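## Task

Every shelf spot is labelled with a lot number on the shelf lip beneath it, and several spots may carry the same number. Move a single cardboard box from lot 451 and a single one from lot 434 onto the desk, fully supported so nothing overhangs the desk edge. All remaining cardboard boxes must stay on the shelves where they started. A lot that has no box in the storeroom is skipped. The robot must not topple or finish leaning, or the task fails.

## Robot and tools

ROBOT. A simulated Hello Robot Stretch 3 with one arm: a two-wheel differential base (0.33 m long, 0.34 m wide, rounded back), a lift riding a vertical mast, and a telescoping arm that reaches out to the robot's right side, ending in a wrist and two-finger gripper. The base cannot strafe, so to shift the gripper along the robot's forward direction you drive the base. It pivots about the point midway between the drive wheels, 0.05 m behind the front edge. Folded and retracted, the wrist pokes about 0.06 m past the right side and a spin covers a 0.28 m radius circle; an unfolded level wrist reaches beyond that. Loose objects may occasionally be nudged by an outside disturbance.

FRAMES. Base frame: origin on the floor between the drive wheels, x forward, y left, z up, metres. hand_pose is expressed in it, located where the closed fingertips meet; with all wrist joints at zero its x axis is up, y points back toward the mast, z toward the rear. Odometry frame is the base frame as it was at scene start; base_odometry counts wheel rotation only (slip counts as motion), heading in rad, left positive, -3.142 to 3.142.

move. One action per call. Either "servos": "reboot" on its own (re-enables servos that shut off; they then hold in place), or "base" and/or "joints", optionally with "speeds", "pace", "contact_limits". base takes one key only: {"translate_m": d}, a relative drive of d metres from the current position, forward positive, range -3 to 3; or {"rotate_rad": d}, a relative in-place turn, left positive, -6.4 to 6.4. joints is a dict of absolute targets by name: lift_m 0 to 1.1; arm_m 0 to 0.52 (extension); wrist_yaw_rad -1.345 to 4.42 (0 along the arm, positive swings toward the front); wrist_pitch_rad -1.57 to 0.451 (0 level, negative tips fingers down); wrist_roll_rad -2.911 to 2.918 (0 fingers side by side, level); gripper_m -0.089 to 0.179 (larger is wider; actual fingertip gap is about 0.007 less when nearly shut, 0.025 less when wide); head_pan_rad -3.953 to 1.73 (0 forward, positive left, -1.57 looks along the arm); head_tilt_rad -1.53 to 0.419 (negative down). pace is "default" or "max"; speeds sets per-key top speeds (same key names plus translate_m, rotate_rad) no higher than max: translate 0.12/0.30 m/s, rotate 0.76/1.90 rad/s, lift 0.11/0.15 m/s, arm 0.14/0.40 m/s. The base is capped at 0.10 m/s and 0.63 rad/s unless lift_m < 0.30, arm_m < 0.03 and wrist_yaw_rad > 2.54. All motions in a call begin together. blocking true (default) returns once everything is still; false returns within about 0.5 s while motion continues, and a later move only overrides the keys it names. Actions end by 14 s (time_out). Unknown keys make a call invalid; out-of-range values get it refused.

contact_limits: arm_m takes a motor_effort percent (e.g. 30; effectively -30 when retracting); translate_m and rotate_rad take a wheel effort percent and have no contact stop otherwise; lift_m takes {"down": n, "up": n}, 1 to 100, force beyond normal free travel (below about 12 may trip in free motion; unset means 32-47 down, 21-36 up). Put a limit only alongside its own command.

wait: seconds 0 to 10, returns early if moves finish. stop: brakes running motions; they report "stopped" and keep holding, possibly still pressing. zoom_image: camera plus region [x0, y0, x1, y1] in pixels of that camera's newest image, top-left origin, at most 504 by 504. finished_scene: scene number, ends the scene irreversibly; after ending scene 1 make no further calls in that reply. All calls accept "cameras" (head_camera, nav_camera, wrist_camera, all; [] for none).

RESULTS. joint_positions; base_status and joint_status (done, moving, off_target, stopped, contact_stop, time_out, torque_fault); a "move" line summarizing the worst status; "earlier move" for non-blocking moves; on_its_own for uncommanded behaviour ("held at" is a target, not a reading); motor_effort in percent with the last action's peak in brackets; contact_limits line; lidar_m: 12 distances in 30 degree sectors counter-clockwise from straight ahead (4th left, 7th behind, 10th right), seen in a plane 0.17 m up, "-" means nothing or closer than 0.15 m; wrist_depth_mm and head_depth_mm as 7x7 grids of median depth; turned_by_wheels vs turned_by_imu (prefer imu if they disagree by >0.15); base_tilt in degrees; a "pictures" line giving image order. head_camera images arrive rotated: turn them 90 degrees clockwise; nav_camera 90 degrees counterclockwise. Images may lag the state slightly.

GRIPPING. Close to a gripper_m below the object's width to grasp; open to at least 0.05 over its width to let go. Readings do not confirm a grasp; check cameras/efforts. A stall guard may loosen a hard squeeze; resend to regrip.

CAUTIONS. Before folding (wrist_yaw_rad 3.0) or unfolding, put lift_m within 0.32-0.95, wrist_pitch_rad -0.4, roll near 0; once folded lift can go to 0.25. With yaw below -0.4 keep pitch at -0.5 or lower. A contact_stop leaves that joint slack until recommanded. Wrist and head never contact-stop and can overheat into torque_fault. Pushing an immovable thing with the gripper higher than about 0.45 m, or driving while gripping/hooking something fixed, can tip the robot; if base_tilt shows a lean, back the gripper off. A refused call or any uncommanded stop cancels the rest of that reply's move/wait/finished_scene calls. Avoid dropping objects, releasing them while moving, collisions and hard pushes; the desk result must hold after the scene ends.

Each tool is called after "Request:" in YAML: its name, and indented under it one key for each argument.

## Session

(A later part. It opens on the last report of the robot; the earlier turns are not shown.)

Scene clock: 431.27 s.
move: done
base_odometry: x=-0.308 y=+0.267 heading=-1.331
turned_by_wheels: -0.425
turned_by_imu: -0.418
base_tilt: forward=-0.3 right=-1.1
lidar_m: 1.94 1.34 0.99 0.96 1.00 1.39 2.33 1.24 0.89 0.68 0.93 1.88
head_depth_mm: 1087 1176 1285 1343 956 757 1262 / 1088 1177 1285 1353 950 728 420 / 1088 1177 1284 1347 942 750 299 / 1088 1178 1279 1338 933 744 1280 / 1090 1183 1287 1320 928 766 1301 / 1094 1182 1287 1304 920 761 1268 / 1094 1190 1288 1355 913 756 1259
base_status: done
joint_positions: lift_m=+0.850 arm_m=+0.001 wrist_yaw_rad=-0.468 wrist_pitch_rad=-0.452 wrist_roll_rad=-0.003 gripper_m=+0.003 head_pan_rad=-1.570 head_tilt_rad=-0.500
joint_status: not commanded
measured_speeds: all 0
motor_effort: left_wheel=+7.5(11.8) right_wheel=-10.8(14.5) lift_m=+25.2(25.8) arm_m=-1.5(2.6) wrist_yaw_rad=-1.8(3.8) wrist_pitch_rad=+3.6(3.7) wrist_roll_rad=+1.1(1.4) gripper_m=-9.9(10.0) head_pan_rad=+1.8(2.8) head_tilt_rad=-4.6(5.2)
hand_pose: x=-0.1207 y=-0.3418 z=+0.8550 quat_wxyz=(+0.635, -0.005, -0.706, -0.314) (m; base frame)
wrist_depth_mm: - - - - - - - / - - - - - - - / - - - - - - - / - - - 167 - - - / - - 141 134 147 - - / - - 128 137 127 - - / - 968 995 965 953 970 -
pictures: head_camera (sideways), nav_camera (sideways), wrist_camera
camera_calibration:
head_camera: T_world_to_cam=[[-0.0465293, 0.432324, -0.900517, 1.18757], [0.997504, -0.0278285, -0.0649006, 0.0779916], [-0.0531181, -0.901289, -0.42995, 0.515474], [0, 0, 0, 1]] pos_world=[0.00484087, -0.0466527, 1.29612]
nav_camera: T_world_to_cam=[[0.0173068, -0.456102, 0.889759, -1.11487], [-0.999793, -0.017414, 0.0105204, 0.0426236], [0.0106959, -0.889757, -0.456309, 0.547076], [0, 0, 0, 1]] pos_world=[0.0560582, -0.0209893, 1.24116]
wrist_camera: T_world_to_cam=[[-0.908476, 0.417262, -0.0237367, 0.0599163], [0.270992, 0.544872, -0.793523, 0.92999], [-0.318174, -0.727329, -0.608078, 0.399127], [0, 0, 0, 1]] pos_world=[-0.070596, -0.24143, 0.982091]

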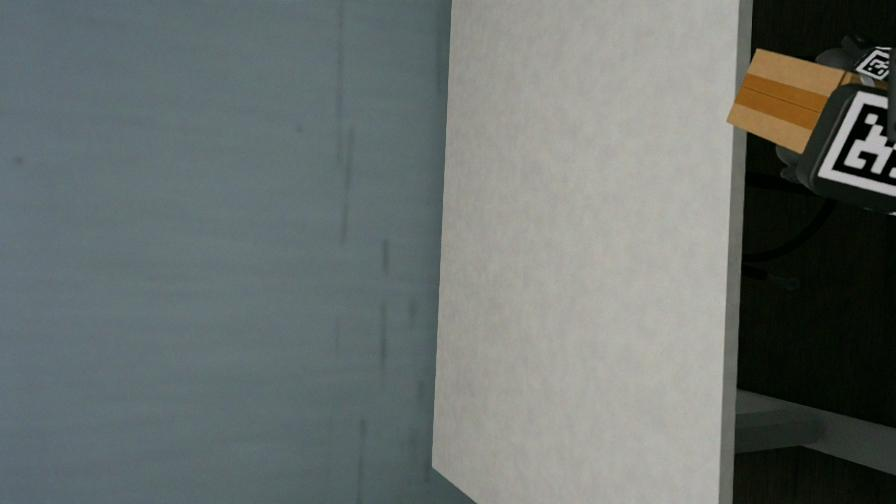

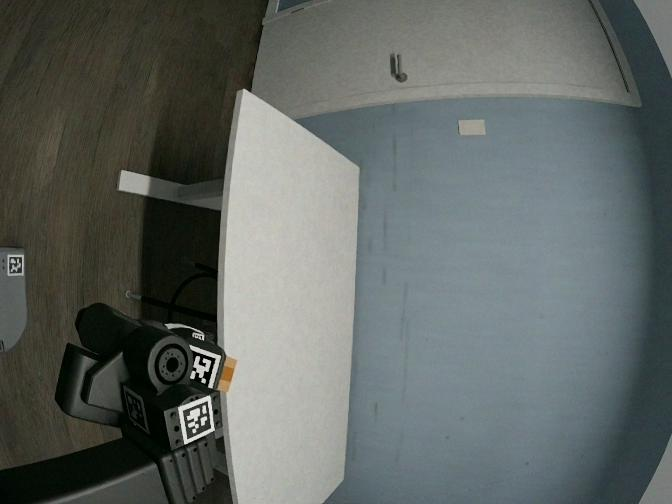

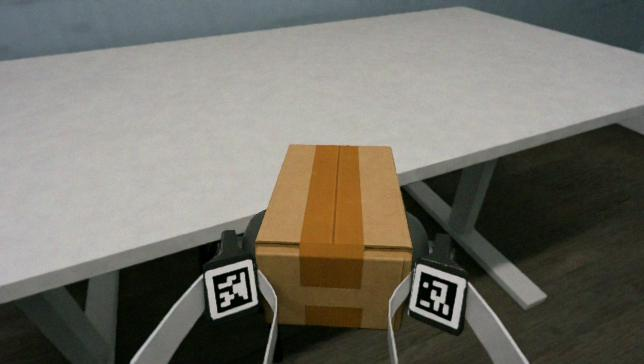

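Request:
move:
  joints: {"arm_m": 0.36}
  cameras: []

Request:
move:
  joints: {"lift_m": 0.765}
  cameras: ["wrist_camera","head_camera"]

Scene clock: 448.43 s.
move: done
base_odometry: x=-0.308 y=+0.267 heading=-1.331
turned_by_wheels: +0.000
turned_by_imu: +0.000
base_tilt: forward=-0.3 right=-1.3
lidar_m: 1.94 1.34 1.00 0.96 1.00 1.39 2.33 1.24 0.88 0.68 0.93 1.89
head_depth_mm: 1087 1179 1282 1343 955 302 - / 1092 1182 1281 1355 399 335 1317 / 1084 1175 1284 1145 505 747 1274 / 1095 1180 1288 1339 530 742 1269 / 1088 1182 1290 1325 927 767 1294 / 1098 1185 1289 1304 923 760 1258 / 1094 1187 1286 1354 915 753 1259
base_status: not commanded
joint_positions: lift_m=+0.850 arm_m=+0.360 wrist_yaw_rad=-0.468 wrist_pitch_rad=-0.452 wrist_roll_rad=-0.003 gripper_m=+0.003 head_pan_rad=-1.570 head_tilt_rad=-0.500
joint_status: all done
measured_speeds: all 0
motor_effort: left_wheel=+7.5(8.0) right_wheel=-10.4(10.9) lift_m=+25.8(26.6) arm_m=+12.5(15.2) wrist_yaw_rad=-3.1(4.0) wrist_pitch_rad=+3.7(3.8) wrist_roll_rad=+1.2(1.3) gripper_m=-9.9(10.0) head_pan_rad=+3.3(3.7) head_tilt_rad=-3.8(4.9)
hand_pose: x=-0.1207 y=-0.7012 z=+0.8550 quat_wxyz=(+0.635, -0.005, -0.706, -0.314) (m; base frame)
wrist_depth_mm: - - - - - - - / - - - - - - - / - - - - - - - / - - - 167 167 - - / - - 141 135 144 - - / - - 128 137 128 - - / - - - 150 - - -
pictures: none
No camera images: "cameras" was empty.

Scene clock: 450.03 s.
move: done
base_odometry: x=-0.308 y=+0.267 heading=-1.331
turned_by_wheels: +0.000
turned_by_imu: +0.000
base_tilt: forward=-0.3 right=-1.2
lidar_m: 1.94 1.34 0.99 0.96 1.00 1.39 2.33 1.24 0.89 0.68 0.93 1.88
head_depth_mm: 1089 1180 1282 1343 959 756 351 / 1085 1181 1285 1350 911 409 342 / 1090 1176 1276 1344 545 699 1282 / 1090 1178 1286 1334 565 699 1270 / 1090 1188 1282 1309 928 765 1295 / 1093 1182 1295 1310 917 761 1265 / 1095 1181 1294 1357 911 756 1255
base_status: not commanded
joint_positions: lift_m=+0.765 arm_m=+0.360 wrist_yaw_rad=-0.468 wrist_pitch_rad=-0.452 wrist_roll_rad=-0.003 gripper_m=+0.003 head_pan_rad=-1.570 head_tilt_rad=-0.500
joint_status: all done
measured_speeds: all 0
motor_effort: left_wheel=+7.6(8.1) right_wheel=-10.1(10.6) lift_m=+24.4(26.6) arm_m=+10.8(13.2) wrist_yaw_rad=-1.6(4.8) wrist_pitch_rad=+3.7(3.8) wrist_roll_rad=+1.1(1.4) gripper_m=-9.5(10.0) head_pan_rad=+3.2(3.7) head_tilt_rad=-3.9(4.6)
hand_pose: x=-0.1207 y=-0.7012 z=+0.7700 quat_wxyz=(+0.635, -0.005, -0.706, -0.314) (m; base frame)
wrist_depth_mm: - - - - - - - / - - - - - - - / - - - - - - - / - - - 167 166 - - / - - 141 135 144 - - / - - 128 137 127 - - / - - - 149 - - -
pictures: head_camera (sideways), wrist_camera
camera_calibration:
head_camera: T_world_to_cam=[[-0.0465293, 0.432324, -0.900517, 1.18757], [0.997504, -0.0278285, -0.0649006, 0.0779916], [-0.0531181, -0.901289, -0.42995, 0.515474], [0, 0, 0, 1]] pos_world=[0.00484087, -0.0466527, 1.29612]
wrist_camera: T_world_to_cam=[[-0.908473, 0.417273, -0.0236785, 0.207817], [0.270999, 0.544985, -0.793442, 1.05836], [-0.318178, -0.727237, -0.608185, 0.0861888], [0, 0, 0, 1]] pos_world=[-0.070596, -0.60083, 0.897091]

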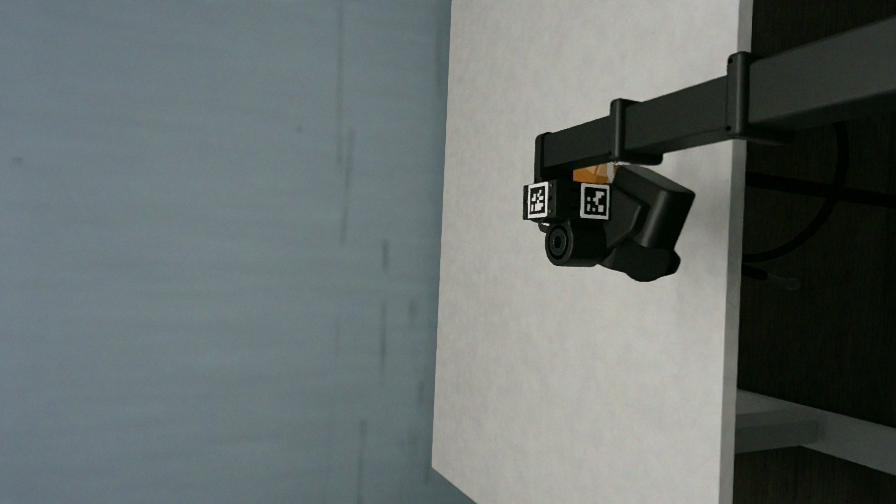

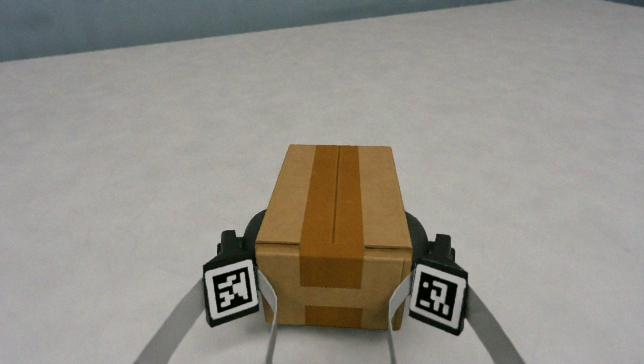

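Request:
move:
  joints: {"lift_m": 0.70}
  contact_limits: {"lift_m": {"down": 12}}
  speeds: {"lift_m": 0.03}
  cameras: ["wrist_camera"]

Scene clock: 458.00 s.
move: done
base_odometry: x=-0.308 y=+0.267 heading=-1.332
turned_by_wheels: +0.000
turned_by_imu: +0.002
base_tilt: forward=-0.3 right=-1.4
lidar_m: 1.94 1.34 1.00 0.96 1.00 1.40 2.34 1.24 0.89 0.68 0.93 1.89
head_depth_mm: 1087 1180 1280 1341 957 758 1296 / 1090 1180 1280 1351 948 708 389 / 1090 1181 1285 1343 861 565 1241 / 1093 1180 1283 1339 935 594 1275 / 1103 1182 1284 1323 932 766 1295 / 1098 1183 1283 1311 926 760 1262 / 1096 1186 1282 1358 912 755 1254
base_status: not commanded
joint_positions: lift_m=+0.700 arm_m=+0.360 wrist_yaw_rad=-0.472 wrist_pitch_rad=-0.318 wrist_roll_rad=-0.003 gripper_m=+0.003 head_pan_rad=-1.570 head_tilt_rad=-0.500
joint_status: all done
measured_speeds: all 0
on_its_own: wrist_pitch_rad is at rest, and its effort (-21.1) is outside its rest range (-8 to +12)
motor_effort: left_wheel=+6.2(7.8) right_wheel=-9.2(10.9) lift_m=+9.6(27.6) arm_m=+3.1(7.1) wrist_yaw_rad=+1.0(3.5) wrist_pitch_rad=-21.1(21.4) wrist_roll_rad=+1.0(1.3) gripper_m=-9.8(9.9) head_pan_rad=+3.4(3.9) head_tilt_rad=-3.3(4.5)
contact_limits: lift_m down 12 (down: maximum 72; up: maximum 65)
hand_pose: x=-0.1287 y=-0.7150 z=+0.7356 quat_wxyz=(+0.654, -0.053, -0.704, -0.273) (m; base frame)
wrist_depth_mm: - - - - - - - / - - - - - - - / - - - 189 - - - / - - - 159 158 - - / - - - 131 131 - - / - - 128 139 128 - - / - - - - - - -
pictures: wrist_camera
camera_calibration:
wrist_camera: T_world_to_cam=[[-0.908162, 0.418207, -0.0185837, 0.202493], [0.222493, 0.444602, -0.867656, 1.01725], [-0.354597, -0.792106, -0.496818, -0.0803276], [0, 0, 0, 1]] pos_world=[-0.0709189, -0.600585, 0.846481]

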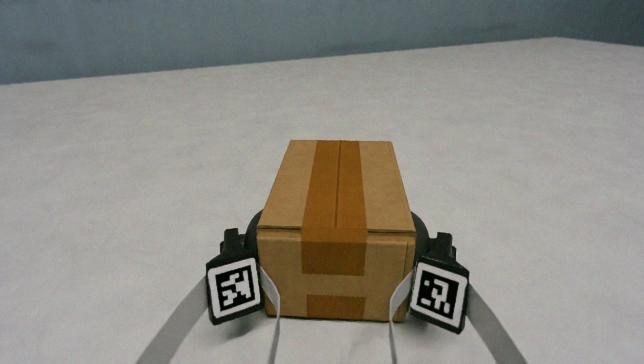

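Request:
move:
  joints: {"lift_m": 0.729}
  cameras: []

Request:
move:
  joints: {"gripper_m": 0.179}
  cameras: ["wrist_camera"]

Request:
move:
  joints: {"lift_m": 0.85}
  pace: "max"
  cameras: ["wrist_camera"]

Request:
move:
  joints: {"arm_m": 0.0, "head_pan_rad": -3.5, "head_tilt_rad": -0.35}
  pace: "max"
  cameras: ["nav_camera"]

Request:
move:
  joints: {"wrist_yaw_rad": 3.0, "wrist_pitch_rad": -0.4, "wrist_roll_rad": 0, "gripper_m": 0.03, "head_pan_rad": 1.0, "head_tilt_rad": -0.35}
  pace: "max"
  cameras: ["nav_camera"]

Scene clock: 473.33 s.
move: done
base_odometry: x=-0.308 y=+0.267 heading=-1.332
turned_by_wheels: +0.000
turned_by_imu: +0.000
base_tilt: forward=-0.2 right=-1.1
lidar_m: 1.94 1.34 0.99 0.96 1.00 1.39 2.33 1.24 0.88 0.68 0.93 1.89
head_depth_mm: 1085 1177 1282 1344 952 756 1284 / 1092 1176 1279 1351 947 474 369 / 1084 1180 1279 1340 581 559 1277 / 1085 1179 1271 1335 933 695 1267 / 1093 1177 1283 1314 929 765 1299 / 1093 1183 1290 1298 916 761 1264 / 1097 1187 1294 1367 912 757 1252
base_status: not commanded
joint_positions: lift_m=+0.729 arm_m=+0.360 wrist_yaw_rad=-0.472 wrist_pitch_rad=-0.417 wrist_roll_rad=-0.003 gripper_m=+0.003 head_pan_rad=-1.570 head_tilt_rad=-0.500
joint_status: all done
measured_speeds: all 0
motor_effort: left_wheel=+4.2(5.7) right_wheel=-5.4(9.0) lift_m=+28.4(30.4) arm_m=-4.5(4.5) wrist_yaw_rad=+0.4(3.0) wrist_pitch_rad=-2.8(21.1) wrist_roll_rad=+1.0(1.3) gripper_m=-9.3(10.1) head_pan_rad=+3.6(3.8) head_tilt_rad=-4.2(4.3)
hand_pose: x=-0.1236 y=-0.7049 z=+0.7419 quat_wxyz=(+0.640, -0.019, -0.705, -0.304) (m; base frame)
wrist_depth_mm: - - - - - - - / - - - - - - - / - - - 192 - - - / - - - 158 159 - - / - - 134 131 139 - - / - - 129 143 128 - - / - - - - - - -
pictures: none
No camera images: "cameras" was empty.

Scene clock: 475.63 s.
move: done
base_odometry: x=-0.308 y=+0.267 heading=-1.332
turned_by_wheels: +0.000
turned_by_imu: +0.000
base_tilt: forward=-0.4 right=-1.3
lidar_m: 1.94 1.34 0.99 0.96 1.01 1.40 2.33 1.24 0.89 0.68 0.93 1.89
head_depth_mm: 1084 1173 1283 1351 957 758 1291 / 1090 1175 1284 1347 948 475 369 / 1089 1176 1289 1351 579 558 1271 / 1097 1177 1288 1332 935 698 1280 / 1091 1180 1289 1323 927 762 1300 / 1093 1192 1289 1302 919 758 1267 / 1097 1189 1292 1355 914 756 1250
base_status: not commanded
joint_positions: lift_m=+0.729 arm_m=+0.360 wrist_yaw_rad=-0.472 wrist_pitch_rad=-0.442 wrist_roll_rad=-0.003 gripper_m=+0.179 head_pan_rad=-1.570 head_tilt_rad=-0.500
joint_status: all done
measured_speeds: all 0
motor_effort: left_wheel=+4.2(4.5) right_wheel=-5.4(5.7) lift_m=+23.4(28.5) arm_m=-7.7(7.7) wrist_yaw_rad=+1.7(2.5) wrist_pitch_rad=+1.6(2.9) wrist_roll_rad=+0.8(1.3) gripper_m=+0.6(84.2) head_pan_rad=+2.9(4.1) head_tilt_rad=-3.7(4.1)
hand_pose: x=-0.1222 y=-0.7020 z=+0.7364 quat_wxyz=(+0.636, -0.010, -0.706, -0.312) (m; base frame)
wrist_depth_mm: - - - - - - - / - - - - - - - / - - - 179 - - - / - - - 150 156 - - / - 143 - 130 129 - - / - 126 - 144 145 - - / - - - - - - 105
pictures: wrist_camera
camera_calibration:
wrist_camera: T_world_to_cam=[[-0.90674, 0.421039, -0.0234063, 0.208652], [0.269555, 0.536033, -0.800005, 1.031], [-0.324287, -0.731706, -0.599536, 0.0543656], [0, 0, 0, 1]] pos_world=[-0.0710877, -0.60072, 0.862283]

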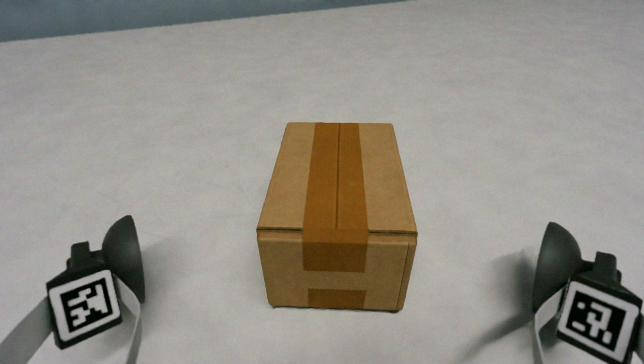

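Scene clock: 477.23 s.
move: done
base_odometry: x=-0.308 y=+0.267 heading=-1.332
turned_by_wheels: +0.000
turned_by_imu: +0.000
base_tilt: forward=-0.3 right=-1.1
lidar_m: 1.94 1.34 0.99 0.96 1.00 1.40 2.33 1.24 0.89 0.68 0.93 1.89
head_depth_mm: 1085 1177 1277 1349 959 302 - / 1090 1179 1287 1351 399 336 1324 / 1091 1176 1290 1143 505 747 1278 / 1090 1179 1285 1337 531 744 1272 / 1093 1182 1281 1314 926 766 1298 / 1089 1184 1290 1304 917 763 1267 / 1096 1185 1285 1367 915 756 1256
base_status: not commanded
joint_positions: lift_m=+0.850 arm_m=+0.360 wrist_yaw_rad=-0.472 wrist_pitch_rad=-0.443 wrist_roll_rad=-0.003 gripper_m=+0.179 head_pan_rad=-1.570 head_tilt_rad=-0.500
joint_status: all done
measured_speeds: all 0
motor_effort: left_wheel=+3.8(4.6) right_wheel=-5.0(5.8) lift_m=+30.2(33.2) arm_m=-10.0(10.0) wrist_yaw_rad=+1.4(2.8) wrist_pitch_rad=+1.8(2.1) wrist_roll_rad=+1.2(1.3) gripper_m=+0.5(1.0) head_pan_rad=+3.0(3.9) head_tilt_rad=-3.1(4.3)
hand_pose: x=-0.1222 y=-0.7019 z=+0.8572 quat_wxyz=(+0.636, -0.010, -0.706, -0.313) (m; base frame)
wrist_depth_mm: - - - - - - - / - - - - - - - / - - - - - - - / - - - - - - - / - 142 - - - - - / - 126 - 251 - - - / - - - 220 - - 105
pictures: wrist_camera
camera_calibration:
wrist_camera: T_world_to_cam=[[-0.906725, 0.421073, -0.0233792, 0.211474], [0.269963, 0.536951, -0.799252, 1.12748], [-0.32399, -0.731013, -0.600541, 0.128215], [0, 0, 0, 1]] pos_world=[-0.0710884, -0.600722, 0.983084]

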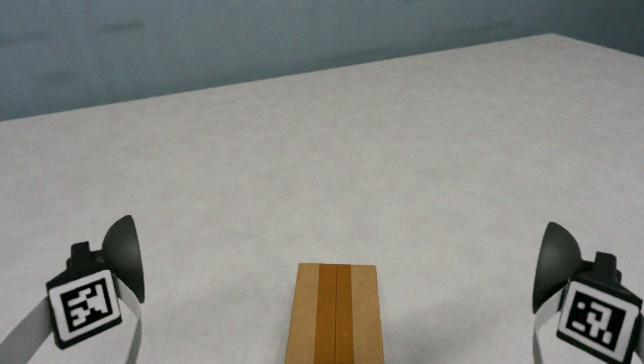

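Scene clock: 479.43 s.
move: done
base_odometry: x=-0.308 y=+0.267 heading=-1.332
turned_by_wheels: +0.000
turned_by_imu: +0.000
base_tilt: forward=-0.1 right=-1.3
lidar_m: 1.94 1.34 0.99 0.96 1.00 1.40 2.33 1.24 0.89 0.68 0.93 1.89
head_depth_mm: 1312 1342 1365 1396 1437 1465 - / 2309 2443 2596 2761 2265 1758 - / 2192 2350 2499 2652 2638 1970 - / 2139 2265 2381 2534 2614 1878 - / 2053 2154 2285 2428 2504 1872 1598 / 1990 2081 2222 2339 2433 1854 1553 / 1928 2022 2111 2246 2344 1854 1482
base_status: not commanded
joint_positions: lift_m=+0.850 arm_m=+0.001 wrist_yaw_rad=-0.472 wrist_pitch_rad=-0.444 wrist_roll_rad=-0.003 gripper_m=+0.179 head_pan_rad=-3.508 head_tilt_rad=-0.350
joint_status: all done
measured_speeds: translate_m=+0.000 rotate_rad=+0.000 lift_m=+0.000 arm_m=+0.000 wrist_yaw_rad=+0.000 wrist_pitch_rad=+0.000 wrist_roll_rad=+0.000 head_pan_rad=+0.024 head_tilt_rad=+0.000
motor_effort: left_wheel=+3.9(4.5) right_wheel=-5.0(5.8) lift_m=+27.1(31.2) arm_m=-11.0(14.6) wrist_yaw_rad=+0.7(2.6) wrist_pitch_rad=+2.1(2.1) wrist_roll_rad=+1.0(1.3) gripper_m=+0.8(1.5) head_pan_rad=+3.2(5.5) head_tilt_rad=+5.3(6.8)
hand_pose: x=-0.1221 y=-0.3423 z=+0.8569 quat_wxyz=(+0.636, -0.009, -0.706, -0.313) (m; base frame)
wrist_depth_mm: - - - - - - - / - - - - - - - / - - 481 - - - - / - - - - - - - / - 142 - - - - - / - - - - - - - / 118 - - - - 984 105
pictures: nav_camera (sideways)
camera_calibration:
nav_camera: T_world_to_cam=[[-0.303158, 0.0981405, 0.947873, -1.18878], [0.344304, 0.938769, 0.0129208, 0.0312874], [-0.888566, 0.330273, -0.318386, 0.373003], [0, 0, 0, 1]] pos_world=[-0.0397226, -0.0358973, 1.24516]

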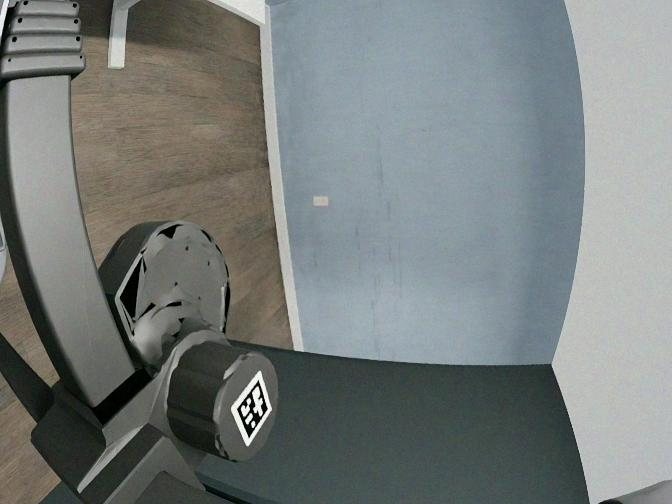

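Scene clock: 482.57 s.
move: done
base_odometry: x=-0.308 y=+0.267 heading=-1.332
turned_by_wheels: +0.000
turned_by_imu: +0.000
base_tilt: forward=-0.4 right=-1.3
lidar_m: 1.94 1.34 1.00 0.96 1.01 1.39 2.33 1.24 0.88 0.68 0.93 1.89
head_depth_mm: 1173 1259 1359 1478 1635 1760 1490 / 1090 1167 1250 1352 1470 1594 1478 / 1016 1080 1149 1245 1335 1447 1477 / 956 1011 1072 1144 1232 1328 1390 / 893 945 998 1065 1134 1218 1313 / 845 891 940 995 1058 1126 1210 / 800 845 888 931 988 1052 1117
base_status: not commanded
joint_positions: lift_m=+0.850 arm_m=+0.001 wrist_yaw_rad=+2.997 wrist_pitch_rad=-0.420 wrist_roll_rad=-0.003 gripper_m=+0.030 head_pan_rad=+1.008 head_tilt_rad=-0.350
joint_status: all done
measured_speeds: translate_m=+0.000 rotate_rad=+0.000 lift_m=+0.000 arm_m=+0.000 wrist_yaw_rad=+0.000 wrist_pitch_rad=+0.000 wrist_roll_rad=+0.000 head_pan_rad=-0.024 head_tilt_rad=+0.000
motor_effort: left_wheel=+3.7(4.5) right_wheel=-4.9(5.9) lift_m=+23.7(27.8) arm_m=+0.8(11.3) wrist_yaw_rad=+2.1(6.9) wrist_pitch_rad=+3.3(5.7) wrist_roll_rad=+1.0(2.0) gripper_m=+0.4(84.2) head_pan_rad=-3.5(5.1) head_tilt_rad=+4.4(9.9)
hand_pose: x=+0.0111 y=+0.0762 z=+0.8622 quat_wxyz=(+0.197, +0.699, +0.098, +0.680) (m; base frame)
wrist_depth_mm: - 137 - - - - - / - 148 - - - - - / - 162 - - - - - / - 186 - - - - - / - - 207 - - - - / - - 130 147 130 - - / - - 263 - 986 - -
pictures: nav_camera (sideways)
camera_calibration:
nav_camera: T_world_to_cam=[[0.155047, 0.277805, 0.948043, -1.19178], [0.853671, -0.520651, 0.0129528, 0.0280842], [0.497198, 0.807308, -0.317879, 0.363883], [0, 0, 0, 1]] pos_world=[-0.0201134, 0.0519393, 1.24517]

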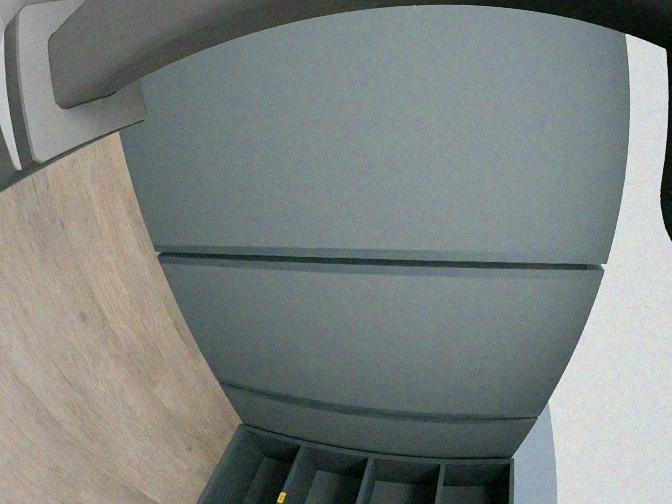

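Request:
move:
  base: {"rotate_rad": -0.42}
  joints: {"lift_m": 0.28, "head_pan_rad": 1.5, "head_tilt_rad": -0.3}
  pace: "max"
  cameras: []

Request:
move:
  base: {"translate_m": -1.8}
  pace: "max"
  cameras: ["nav_camera"]

Request:
move:
  base: {"rotate_rad": 2.01}
  joints: {"head_pan_rad": -0.5}
  pace: "max"
  cameras: ["nav_camera"]

Scene clock: 514.70 s.
move: done
base_odometry: x=-0.308 y=+0.267 heading=-1.751
turned_by_wheels: -0.420
turned_by_imu: -0.413
base_tilt: forward=-0.3 right=-1.3
lidar_m: 2.13 1.94 1.22 0.97 0.97 1.05 1.59 2.33 1.24 0.68 0.93 1.43
head_depth_mm: 1105 1172 1247 1340 1432 1549 1558 / 1041 1098 1166 1241 1330 1417 1479 / 984 1031 1089 1152 1228 1315 1408 / 927 976 1024 1078 1162 1229 1305 / 882 926 966 1018 1079 1138 1205 / 841 875 919 961 1013 1066 1122 / 800 833 871 910 959 1008 1059
base_status: done
joint_positions: lift_m=+0.280 arm_m=+0.001 wrist_yaw_rad=+2.997 wrist_pitch_rad=-0.419 wrist_roll_rad=-0.003 gripper_m=+0.030 head_pan_rad=+1.500 head_tilt_rad=-0.300
joint_status: all done
measured_speeds: all 0
motor_effort: left_wheel=+7.6(12.9) right_wheel=-8.7(14.1) lift_m=+26.0(27.3) arm_m=+11.1(13.2) wrist_yaw_rad=+2.5(3.6) wrist_pitch_rad=+3.1(3.2) wrist_roll_rad=+1.3(1.4) gripper_m=+0.3(1.1) head_pan_rad=-3.1(6.2) head_tilt_rad=+4.9(7.3)
hand_pose: x=+0.0111 y=+0.0765 z=+0.2926 quat_wxyz=(+0.197, +0.699, +0.097, +0.681) (m; base frame)
wrist_depth_mm: - 137 - - - - - / - 148 - - - - - / 831 162 842 894 877 872 869 / 726 187 651 712 705 690 695 / 599 568 207 564 578 578 577 / 507 501 130 148 130 496 492 / 278 278 256 269 414 433 433
pictures: none
No camera images: "cameras" was empty.

Scene clock: 522.13 s.
move: done
base_odometry: x=+0.015 y=+2.038 heading=-1.751
turned_by_wheels: +0.000
turned_by_imu: -0.001
base_tilt: forward=-0.4 right=-1.3
lidar_m: 3.25 0.74 0.43 0.54 1.74 0.87 0.69 0.69 0.75 1.13 2.01 1.72
head_depth_mm: 374 381 390 398 407 422 446 / 427 437 447 460 472 484 500 / 498 512 528 543 561 578 599 / 598 618 640 664 692 719 751 / 1608 1663 1739 1838 1936 1918 1477 / 1533 1610 1675 1752 1851 1892 1536 / 1457 1524 1595 1661 1742 1820 1525
base_status: done
joint_positions: lift_m=+0.280 arm_m=+0.001 wrist_yaw_rad=+2.997 wrist_pitch_rad=-0.419 wrist_roll_rad=-0.003 gripper_m=+0.030 head_pan_rad=+1.500 head_tilt_rad=-0.300
joint_status: not commanded
measured_speeds: all 0
motor_effort: left_wheel=+0.0(14.2) right_wheel=-10.6(15.1) lift_m=+27.3(30.8) arm_m=+7.5(11.6) wrist_yaw_rad=+0.7(3.6) wrist_pitch_rad=+3.0(3.1) wrist_roll_rad=+1.0(1.3) gripper_m=+0.3(0.9) head_pan_rad=-2.0(3.6) head_tilt_rad=+4.5(5.9)
hand_pose: x=+0.0110 y=+0.0765 z=+0.2926 quat_wxyz=(+0.197, +0.699, +0.097, +0.681) (m; base frame)
wrist_depth_mm: - 137 - - - 432 - / - 148 - - - 460 - / 919 161 842 848 - - - / 721 188 653 716 588 667 699 / 591 572 207 563 577 573 576 / 509 505 130 148 130 492 491 / 277 278 256 269 412 433 431
pictures: nav_camera (sideways)
camera_calibration:
nav_camera: T_world_to_cam=[[0.00213894, 0.270616, 0.962685, -1.21001], [0.998302, -0.0566187, 0.0136977, 0.0262521], [0.0582128, 0.961021, -0.270278, 0.304676], [0, 0, 0, 1]] pos_world=[-0.0413554, 0.0361359, 1.24685]

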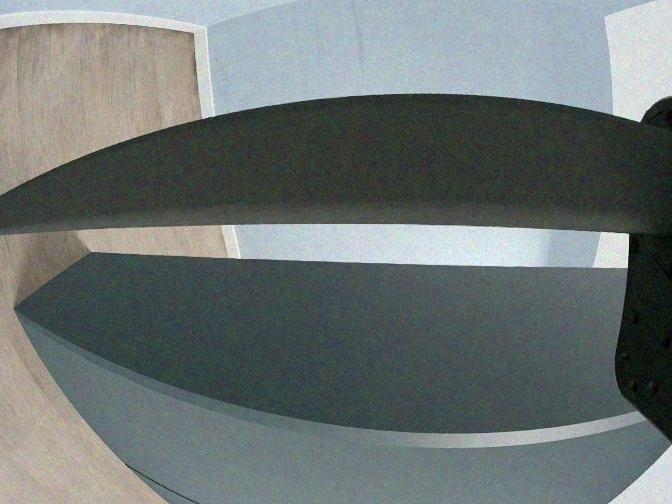

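Scene clock: 524.50 s.
move: done
base_odometry: x=+0.015 y=+2.038 heading=+0.259
turned_by_wheels: +2.010
turned_by_imu: +1.970
base_tilt: forward=-0.3 right=-1.1
lidar_m: 1.73 0.96 0.71 0.69 0.72 0.99 2.01 1.71 2.51 1.00 0.43 0.48
head_depth_mm: 376 384 392 401 411 424 445 / 427 438 447 460 473 486 501 / 495 509 523 540 558 576 596 / 589 608 632 654 680 707 737 / 1600 1663 1755 1849 1924 1907 1445 / 1530 1604 1665 1754 1871 1896 1515 / 1461 1524 1577 1664 1743 1794 1522
base_status: done
joint_positions: lift_m=+0.280 arm_m=+0.001 wrist_yaw_rad=+2.997 wrist_pitch_rad=-0.419 wrist_roll_rad=-0.003 gripper_m=+0.030 head_pan_rad=-0.507 head_tilt_rad=-0.300
joint_status: all done
measured_speeds: all 0
motor_effort: left_wheel=-6.3(14.7) right_wheel=+7.9(14.9) lift_m=+29.6(31.1) arm_m=-9.3(9.3) wrist_yaw_rad=+2.4(2.8) wrist_pitch_rad=+3.0(3.1) wrist_roll_rad=+1.3(1.3) gripper_m=+0.0(0.7) head_pan_rad=+3.6(6.2) head_tilt_rad=+5.1(5.6)
hand_pose: x=+0.0110 y=+0.0764 z=+0.2926 quat_wxyz=(+0.197, +0.699, +0.097, +0.681) (m; base frame)
wrist_depth_mm: 616 137 - - - - - / - 148 - - - - - / - 161 170 - - 833 826 / 720 188 664 712 706 689 706 / 599 574 207 568 581 580 576 / 508 508 130 148 130 495 494 / 279 278 255 268 413 430 430
pictures: nav_camera (sideways)
camera_calibration:
nav_camera: T_world_to_cam=[[0.244401, -0.116208, 0.962686, -1.21149], [-0.472857, -0.881033, 0.013695, 0.0352384], [0.846566, -0.45856, -0.270275, 0.299861], [0, 0, 0, 1]] pos_world=[0.0589015, 0.0277652, 1.24685]

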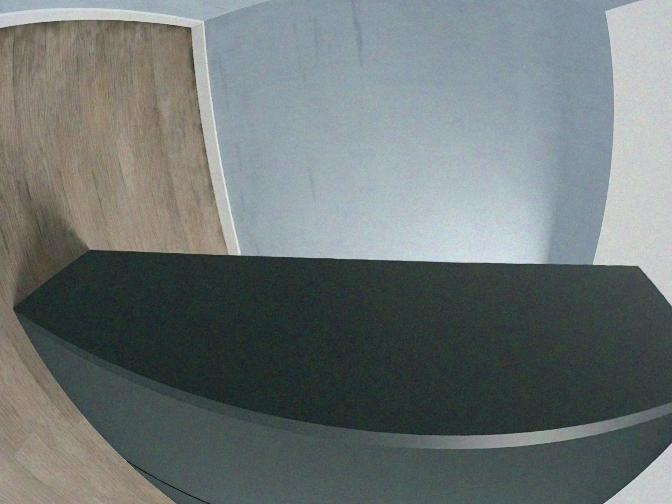

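Request:
move:
  base: {"translate_m": 1.22}
  pace: "max"
  cameras: []

Request:
move:
  base: {"rotate_rad": -1.584}
  joints: {"head_pan_rad": -0.7, "head_tilt_rad": -0.4}
  pace: "max"
  cameras: ["nav_camera", "head_camera"]

Scene clock: 557.57 s.
move: done
base_odometry: x=+1.194 y=+2.350 heading=+0.259
turned_by_wheels: +0.000
turned_by_imu: +0.001
base_tilt: forward=-0.4 right=-1.2
lidar_m: 0.53 0.55 0.69 0.66 0.69 0.96 2.80 0.60 1.32 1.93 0.73 0.54
head_depth_mm: 586 623 664 709 763 826 897 / 550 581 617 656 701 751 812 / 518 546 576 610 649 693 744 / 489 513 541 571 605 643 687 / 463 485 509 536 565 598 635 / 440 459 482 506 532 559 593 / 419 436 455 479 501 527 554
base_status: done
joint_positions: lift_m=+0.280 arm_m=+0.001 wrist_yaw_rad=+2.997 wrist_pitch_rad=-0.419 wrist_roll_rad=-0.003 gripper_m=+0.030 head_pan_rad=-0.500 head_tilt_rad=-0.300
joint_status: not commanded
measured_speeds: all 0
motor_effort: left_wheel=+2.6(9.9) right_wheel=+2.5(16.6) lift_m=+24.5(25.3) arm_m=-12.0(13.4) wrist_yaw_rad=+1.3(3.8) wrist_pitch_rad=+3.0(3.1) wrist_roll_rad=+1.0(1.3) gripper_m=+0.1(0.9) head_pan_rad=+3.1(4.0) head_tilt_rad=+5.1(5.4)
hand_pose: x=+0.0110 y=+0.0765 z=+0.2926 quat_wxyz=(+0.196, +0.699, +0.097, +0.681) (m; base frame)
wrist_depth_mm: 612 137 632 642 - - 663 / - 148 - - - - - / - 161 170 - 797 787 654 / 722 187 659 703 713 703 595 / 594 574 207 565 579 577 555 / 512 509 130 148 130 498 493 / 278 278 256 268 414 433 426
pictures: none
No camera images: "cameras" was empty.

Scene clock: 559.70 s.
move: done
base_odometry: x=+1.194 y=+2.350 heading=-1.325
turned_by_wheels: -1.584
turned_by_imu: -1.553
base_tilt: forward=-0.3 right=-1.2
lidar_m: 1.87 0.73 0.54 0.53 0.55 0.69 0.66 0.69 0.97 2.85 0.60 1.32
head_depth_mm: 472 511 565 631 714 825 967 / 564 979 547 582 629 692 793 / 676 1146 1220 934 1251 1023 817 / 1178 1291 1374 926 1420 1051 1255 / 1191 1286 1366 1082 1424 1133 1315 / 1120 1187 1274 1327 1399 1528 1358 / 1071 1143 1230 1334 1641 1632 1387
base_status: done
joint_positions: lift_m=+0.280 arm_m=+0.001 wrist_yaw_rad=+2.997 wrist_pitch_rad=-0.419 wrist_roll_rad=-0.003 gripper_m=+0.030 head_pan_rad=-0.700 head_tilt_rad=-0.400
joint_status: all done
measured_speeds: all 0
motor_effort: left_wheel=+6.1(14.5) right_wheel=-8.7(14.9) lift_m=+26.2(26.8) arm_m=-12.8(13.7) wrist_yaw_rad=+2.7(2.8) wrist_pitch_rad=+2.9(3.1) wrist_roll_rad=+1.2(1.4) gripper_m=+0.5(0.9) head_pan_rad=-2.7(4.0) head_tilt_rad=-3.9(5.4)
hand_pose: x=+0.0110 y=+0.0765 z=+0.2926 quat_wxyz=(+0.196, +0.699, +0.097, +0.681) (m; base frame)
wrist_depth_mm: 498 137 515 526 534 542 540 / 534 148 175 - - - - / - 161 170 - - - - / - 183 189 686 673 670 670 / 591 564 208 562 581 578 576 / 511 502 130 149 130 490 491 / 279 279 256 267 410 429 431
pictures: head_camera (sideways), nav_camera (sideways)
camera_calibration:
head_camera: T_world_to_cam=[[-0.289815, 0.183626, -0.939302, 1.23967], [0.669192, 0.740523, -0.0617081, 0.0759434], [0.684244, -0.646457, -0.337496, 0.390668], [0, 0, 0, 1]] pos_world=[0.0411424, -0.0313236, 1.30096]
nav_camera: T_world_to_cam=[[0.28991, -0.221871, 0.930981, -1.17034], [-0.632065, -0.77482, 0.0121719, 0.0381989], [0.718642, -0.591969, -0.364864, 0.423706], [0, 0, 0, 1]] pos_world=[0.058943, 0.0207548, 1.24369]

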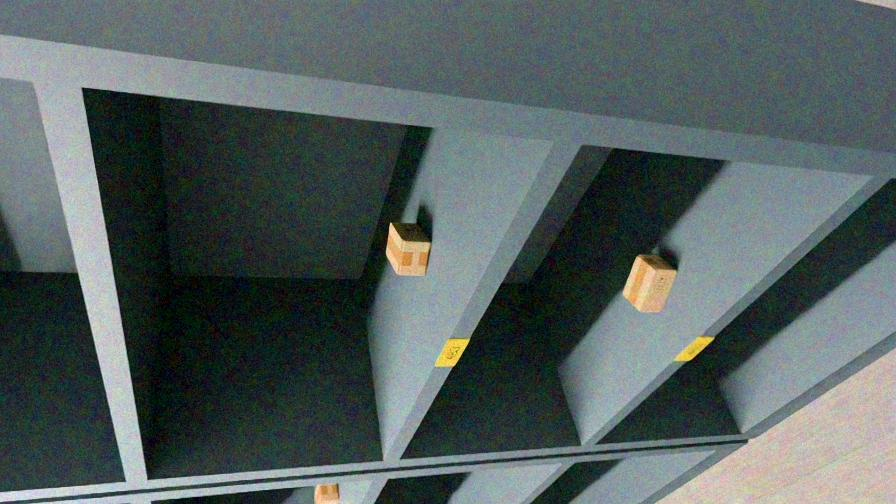

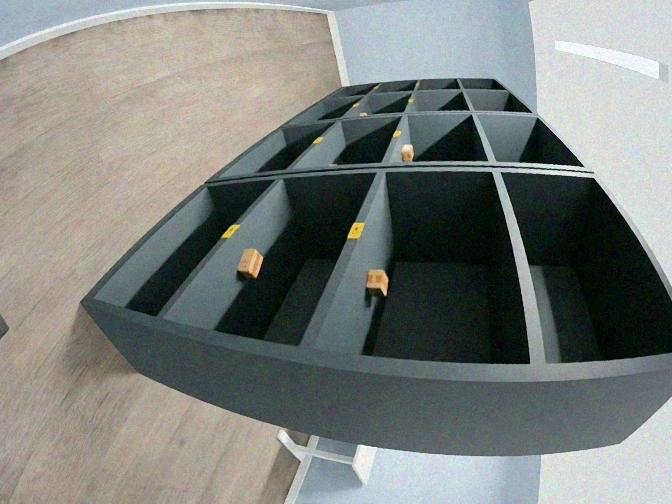

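Request:
zoom_image:
  camera: "head_camera"
  region: [425, 330, 485, 375]

Request:
zoom_image:
  camera: "head_camera"
  region: [665, 325, 725, 370]

Request:
zoom_image:
  camera: "nav_camera"
  region: [305, 75, 425, 165]

Request:
move:
  base: {"translate_m": 0.7}
  joints: {"head_pan_rad": -0.75, "head_tilt_rad": -0.35}
  pace: "max"
  cameras: ["nav_camera", "head_camera"]

Scaled by 8.400 from the camera's 896x504 image, which has a finer 1280x720 frame.

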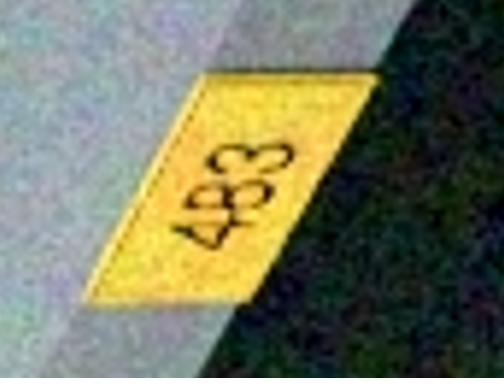

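Scaled by 8.400 from the camera's 896x504 image, which has a finer 1280x720 frame.

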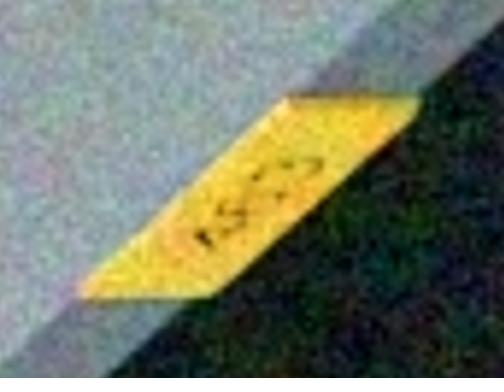

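Scaled by 4.200 from the camera's 672x504 image, which has a finer 792x594 frame.

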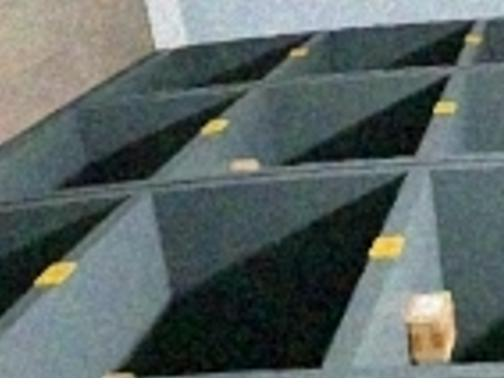

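Scene clock: 573.77 s.
move: done
base_odometry: x=+1.364 y=+1.671 heading=-1.325
turned_by_wheels: +0.000
turned_by_imu: +0.000
base_tilt: forward=-0.4 right=-1.2
lidar_m: 1.81 0.71 0.53 0.51 0.53 0.74 1.36 1.42 0.58 0.95 0.74 0.73
head_depth_mm: 749 847 941 974 663 1053 883 / 683 759 832 895 658 1056 886 / 627 675 733 792 736 941 877 / 615 653 691 731 782 847 885 / 1355 859 1509 973 1384 1068 1300 / 1415 1441 1572 1161 1537 1255 1372 / 1320 1353 1446 1472 1509 1636 1443
base_status: done
joint_positions: lift_m=+0.280 arm_m=+0.001 wrist_yaw_rad=+2.998 wrist_pitch_rad=-0.419 wrist_roll_rad=-0.003 gripper_m=+0.030 head_pan_rad=-0.752 head_tilt_rad=-0.349
joint_status: all done
measured_speeds: all 0
motor_effort: left_wheel=+0.6(15.3) right_wheel=+3.3(10.8) lift_m=+29.6(31.0) arm_m=-9.3(11.5) wrist_yaw_rad=+1.5(3.7) wrist_pitch_rad=+2.9(3.1) wrist_roll_rad=+1.1(1.3) gripper_m=+0.4(0.8) head_pan_rad=+1.3(5.2) head_tilt_rad=+4.4(5.8)
hand_pose: x=+0.0110 y=+0.0765 z=+0.2926 quat_wxyz=(+0.196, +0.699, +0.097, +0.681) (m; base frame)
wrist_depth_mm: 486 137 498 514 523 527 530 / 526 147 525 536 - - - / - 162 170 - - - - / - 178 188 - 667 672 663 / 604 571 207 567 585 572 574 / 505 498 130 148 130 494 490 / 279 280 256 267 416 434 434
pictures: head_camera (sideways), nav_camera (sideways)
camera_calibration:
head_camera: T_world_to_cam=[[-0.245171, 0.16589, -0.955182, 1.26011], [0.70897, 0.702687, -0.0599364, 0.0732958], [0.661251, -0.69189, -0.289889, 0.328824], [0, 0, 0, 1]] pos_world=[0.0395419, -0.0330331, 1.30335]
nav_camera: T_world_to_cam=[[0.24352, -0.204414, 0.94811, -1.19239], [-0.67188, -0.740547, 0.0129079, 0.0374974], [0.699482, -0.64016, -0.31768, 0.362421], [0, 0, 0, 1]] pos_world=[0.0620578, 0.0160348, 1.24517]

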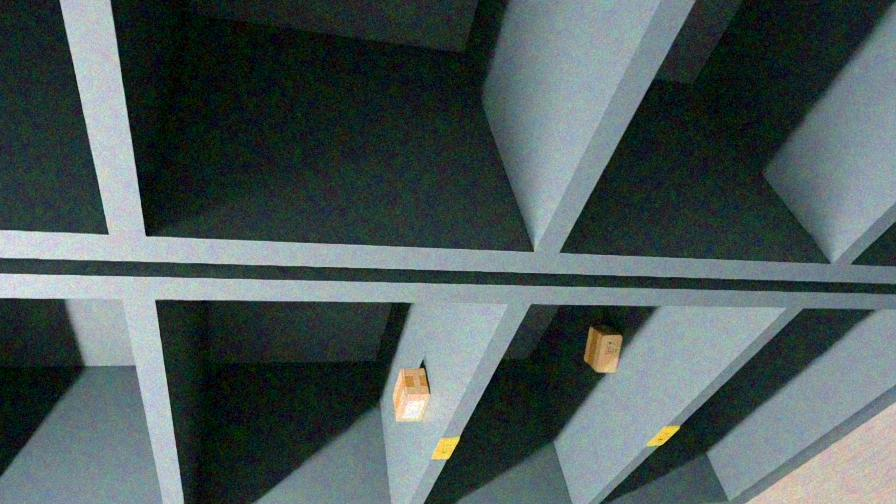

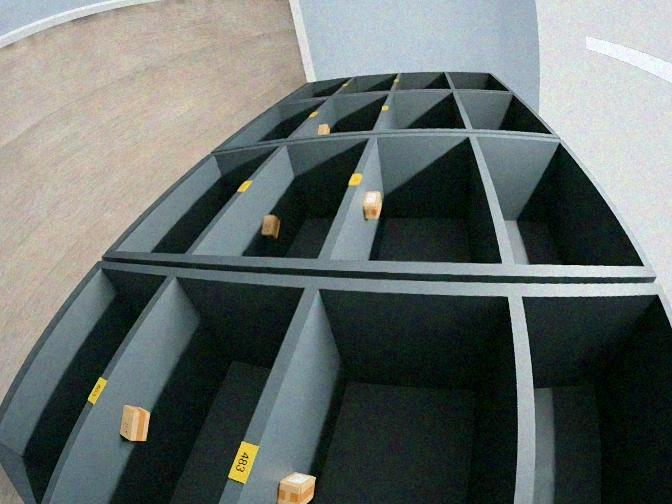

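Request:
zoom_image:
  camera: "nav_camera"
  region: [80, 370, 120, 410]

Request:
zoom_image:
  camera: "head_camera"
  region: [425, 430, 470, 466]

Request:
zoom_image:
  camera: "head_camera"
  region: [640, 418, 690, 454]

Request:
zoom_image:
  camera: "nav_camera"
  region: [300, 70, 400, 140]

Scaled by 12.600 from the camera's 672x504 image, which has a finer 792x594 frame.

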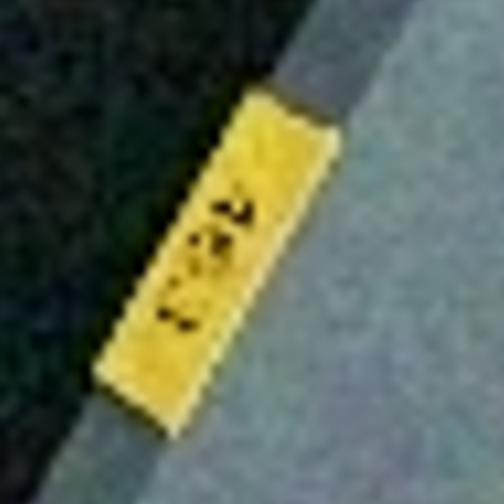

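Scaled by 11.200 from the camera's 896x504 image, which has a finer 1280x720 frame.

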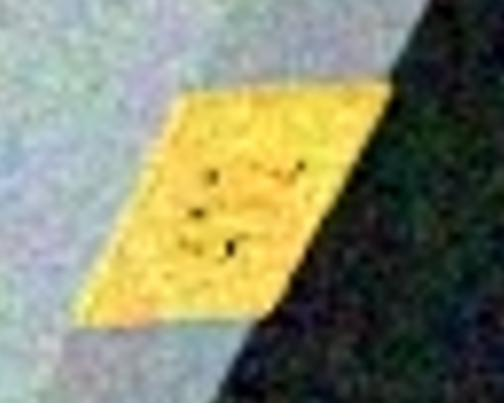

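Scaled by 10.080 from the camera's 896x504 image, which has a finer 1280x720 frame.

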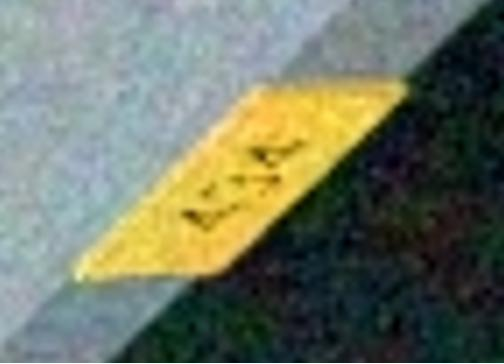

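Scaled by 5.040 from the camera's 672x504 image, which has a finer 792x594 frame.

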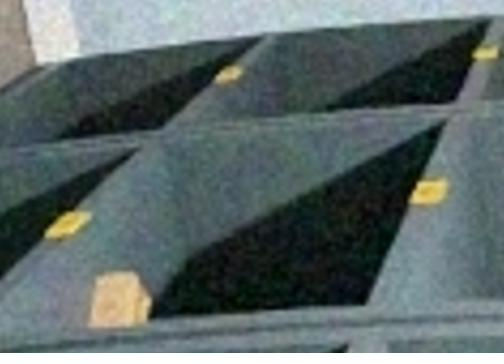

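Request:
move:
  base: {"translate_m": 0.65}
  joints: {"head_pan_rad": -1.3, "head_tilt_rad": -0.6}
  pace: "max"
  cameras: ["nav_camera", "head_camera"]

Scene clock: 588.83 s.
move: done
base_odometry: x=+1.522 y=+1.041 heading=-1.325
turned_by_wheels: +0.000
turned_by_imu: +0.000
base_tilt: forward=-0.4 right=-1.1
lidar_m: 1.75 0.68 0.51 0.49 0.51 0.72 2.00 1.08 0.99 0.51 1.01 0.97
head_depth_mm: 747 794 476 525 589 690 795 / 774 846 889 598 835 725 813 / 794 868 898 621 1089 877 1085 / 820 897 885 645 1085 868 1151 / 843 928 870 644 1078 888 1144 / 869 961 859 669 1028 914 1147 / 899 993 712 1241 1063 1254 1157
base_status: done
joint_positions: lift_m=+0.280 arm_m=+0.001 wrist_yaw_rad=+2.998 wrist_pitch_rad=-0.419 wrist_roll_rad=-0.003 gripper_m=+0.030 head_pan_rad=-1.300 head_tilt_rad=-0.600
joint_status: all done
measured_speeds: all 0
motor_effort: left_wheel=+1.6(16.3) right_wheel=+2.2(11.7) lift_m=+26.2(28.1) arm_m=-5.8(8.3) wrist_yaw_rad=+2.1(2.8) wrist_pitch_rad=+3.0(3.1) wrist_roll_rad=+1.2(1.5) gripper_m=+0.1(0.9) head_pan_rad=+3.4(4.0) head_tilt_rad=-4.5(7.6)
hand_pose: x=+0.0110 y=+0.0765 z=+0.2926 quat_wxyz=(+0.196, +0.699, +0.097, +0.681) (m; base frame)
wrist_depth_mm: 467 137 483 497 508 509 523 / 514 147 520 531 539 - - / 542 161 171 - - - - / - 179 187 - - 663 659 / 595 569 205 565 588 582 571 / 505 505 130 148 130 494 494 / 279 280 256 268 416 433 429
pictures: head_camera (sideways), nav_camera (sideways)
camera_calibration:
head_camera: T_world_to_cam=[[-0.183541, 0.488845, -0.852844, 1.12617], [0.967076, 0.245379, -0.0674749, 0.0815613], [0.176285, -0.83715, -0.517787, 0.628364], [0, 0, 0, 1]] pos_world=[0.0170506, -0.0445005, 1.29131]
nav_camera: T_world_to_cam=[[0.161369, -0.51839, 0.839781, -1.05059], [-0.958737, -0.284157, 0.00881994, 0.0445265], [0.234057, -0.806553, -0.542854, 0.658344], [0, 0, 0, 1]] pos_world=[0.0581313, -0.00097154, 1.23925]

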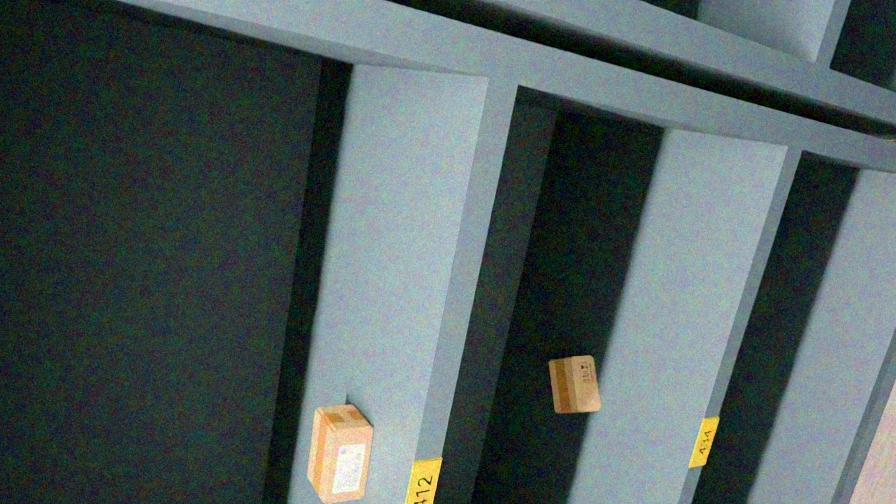

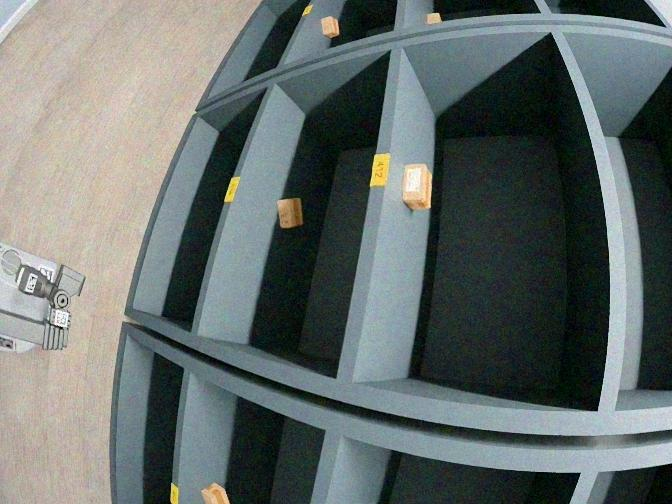

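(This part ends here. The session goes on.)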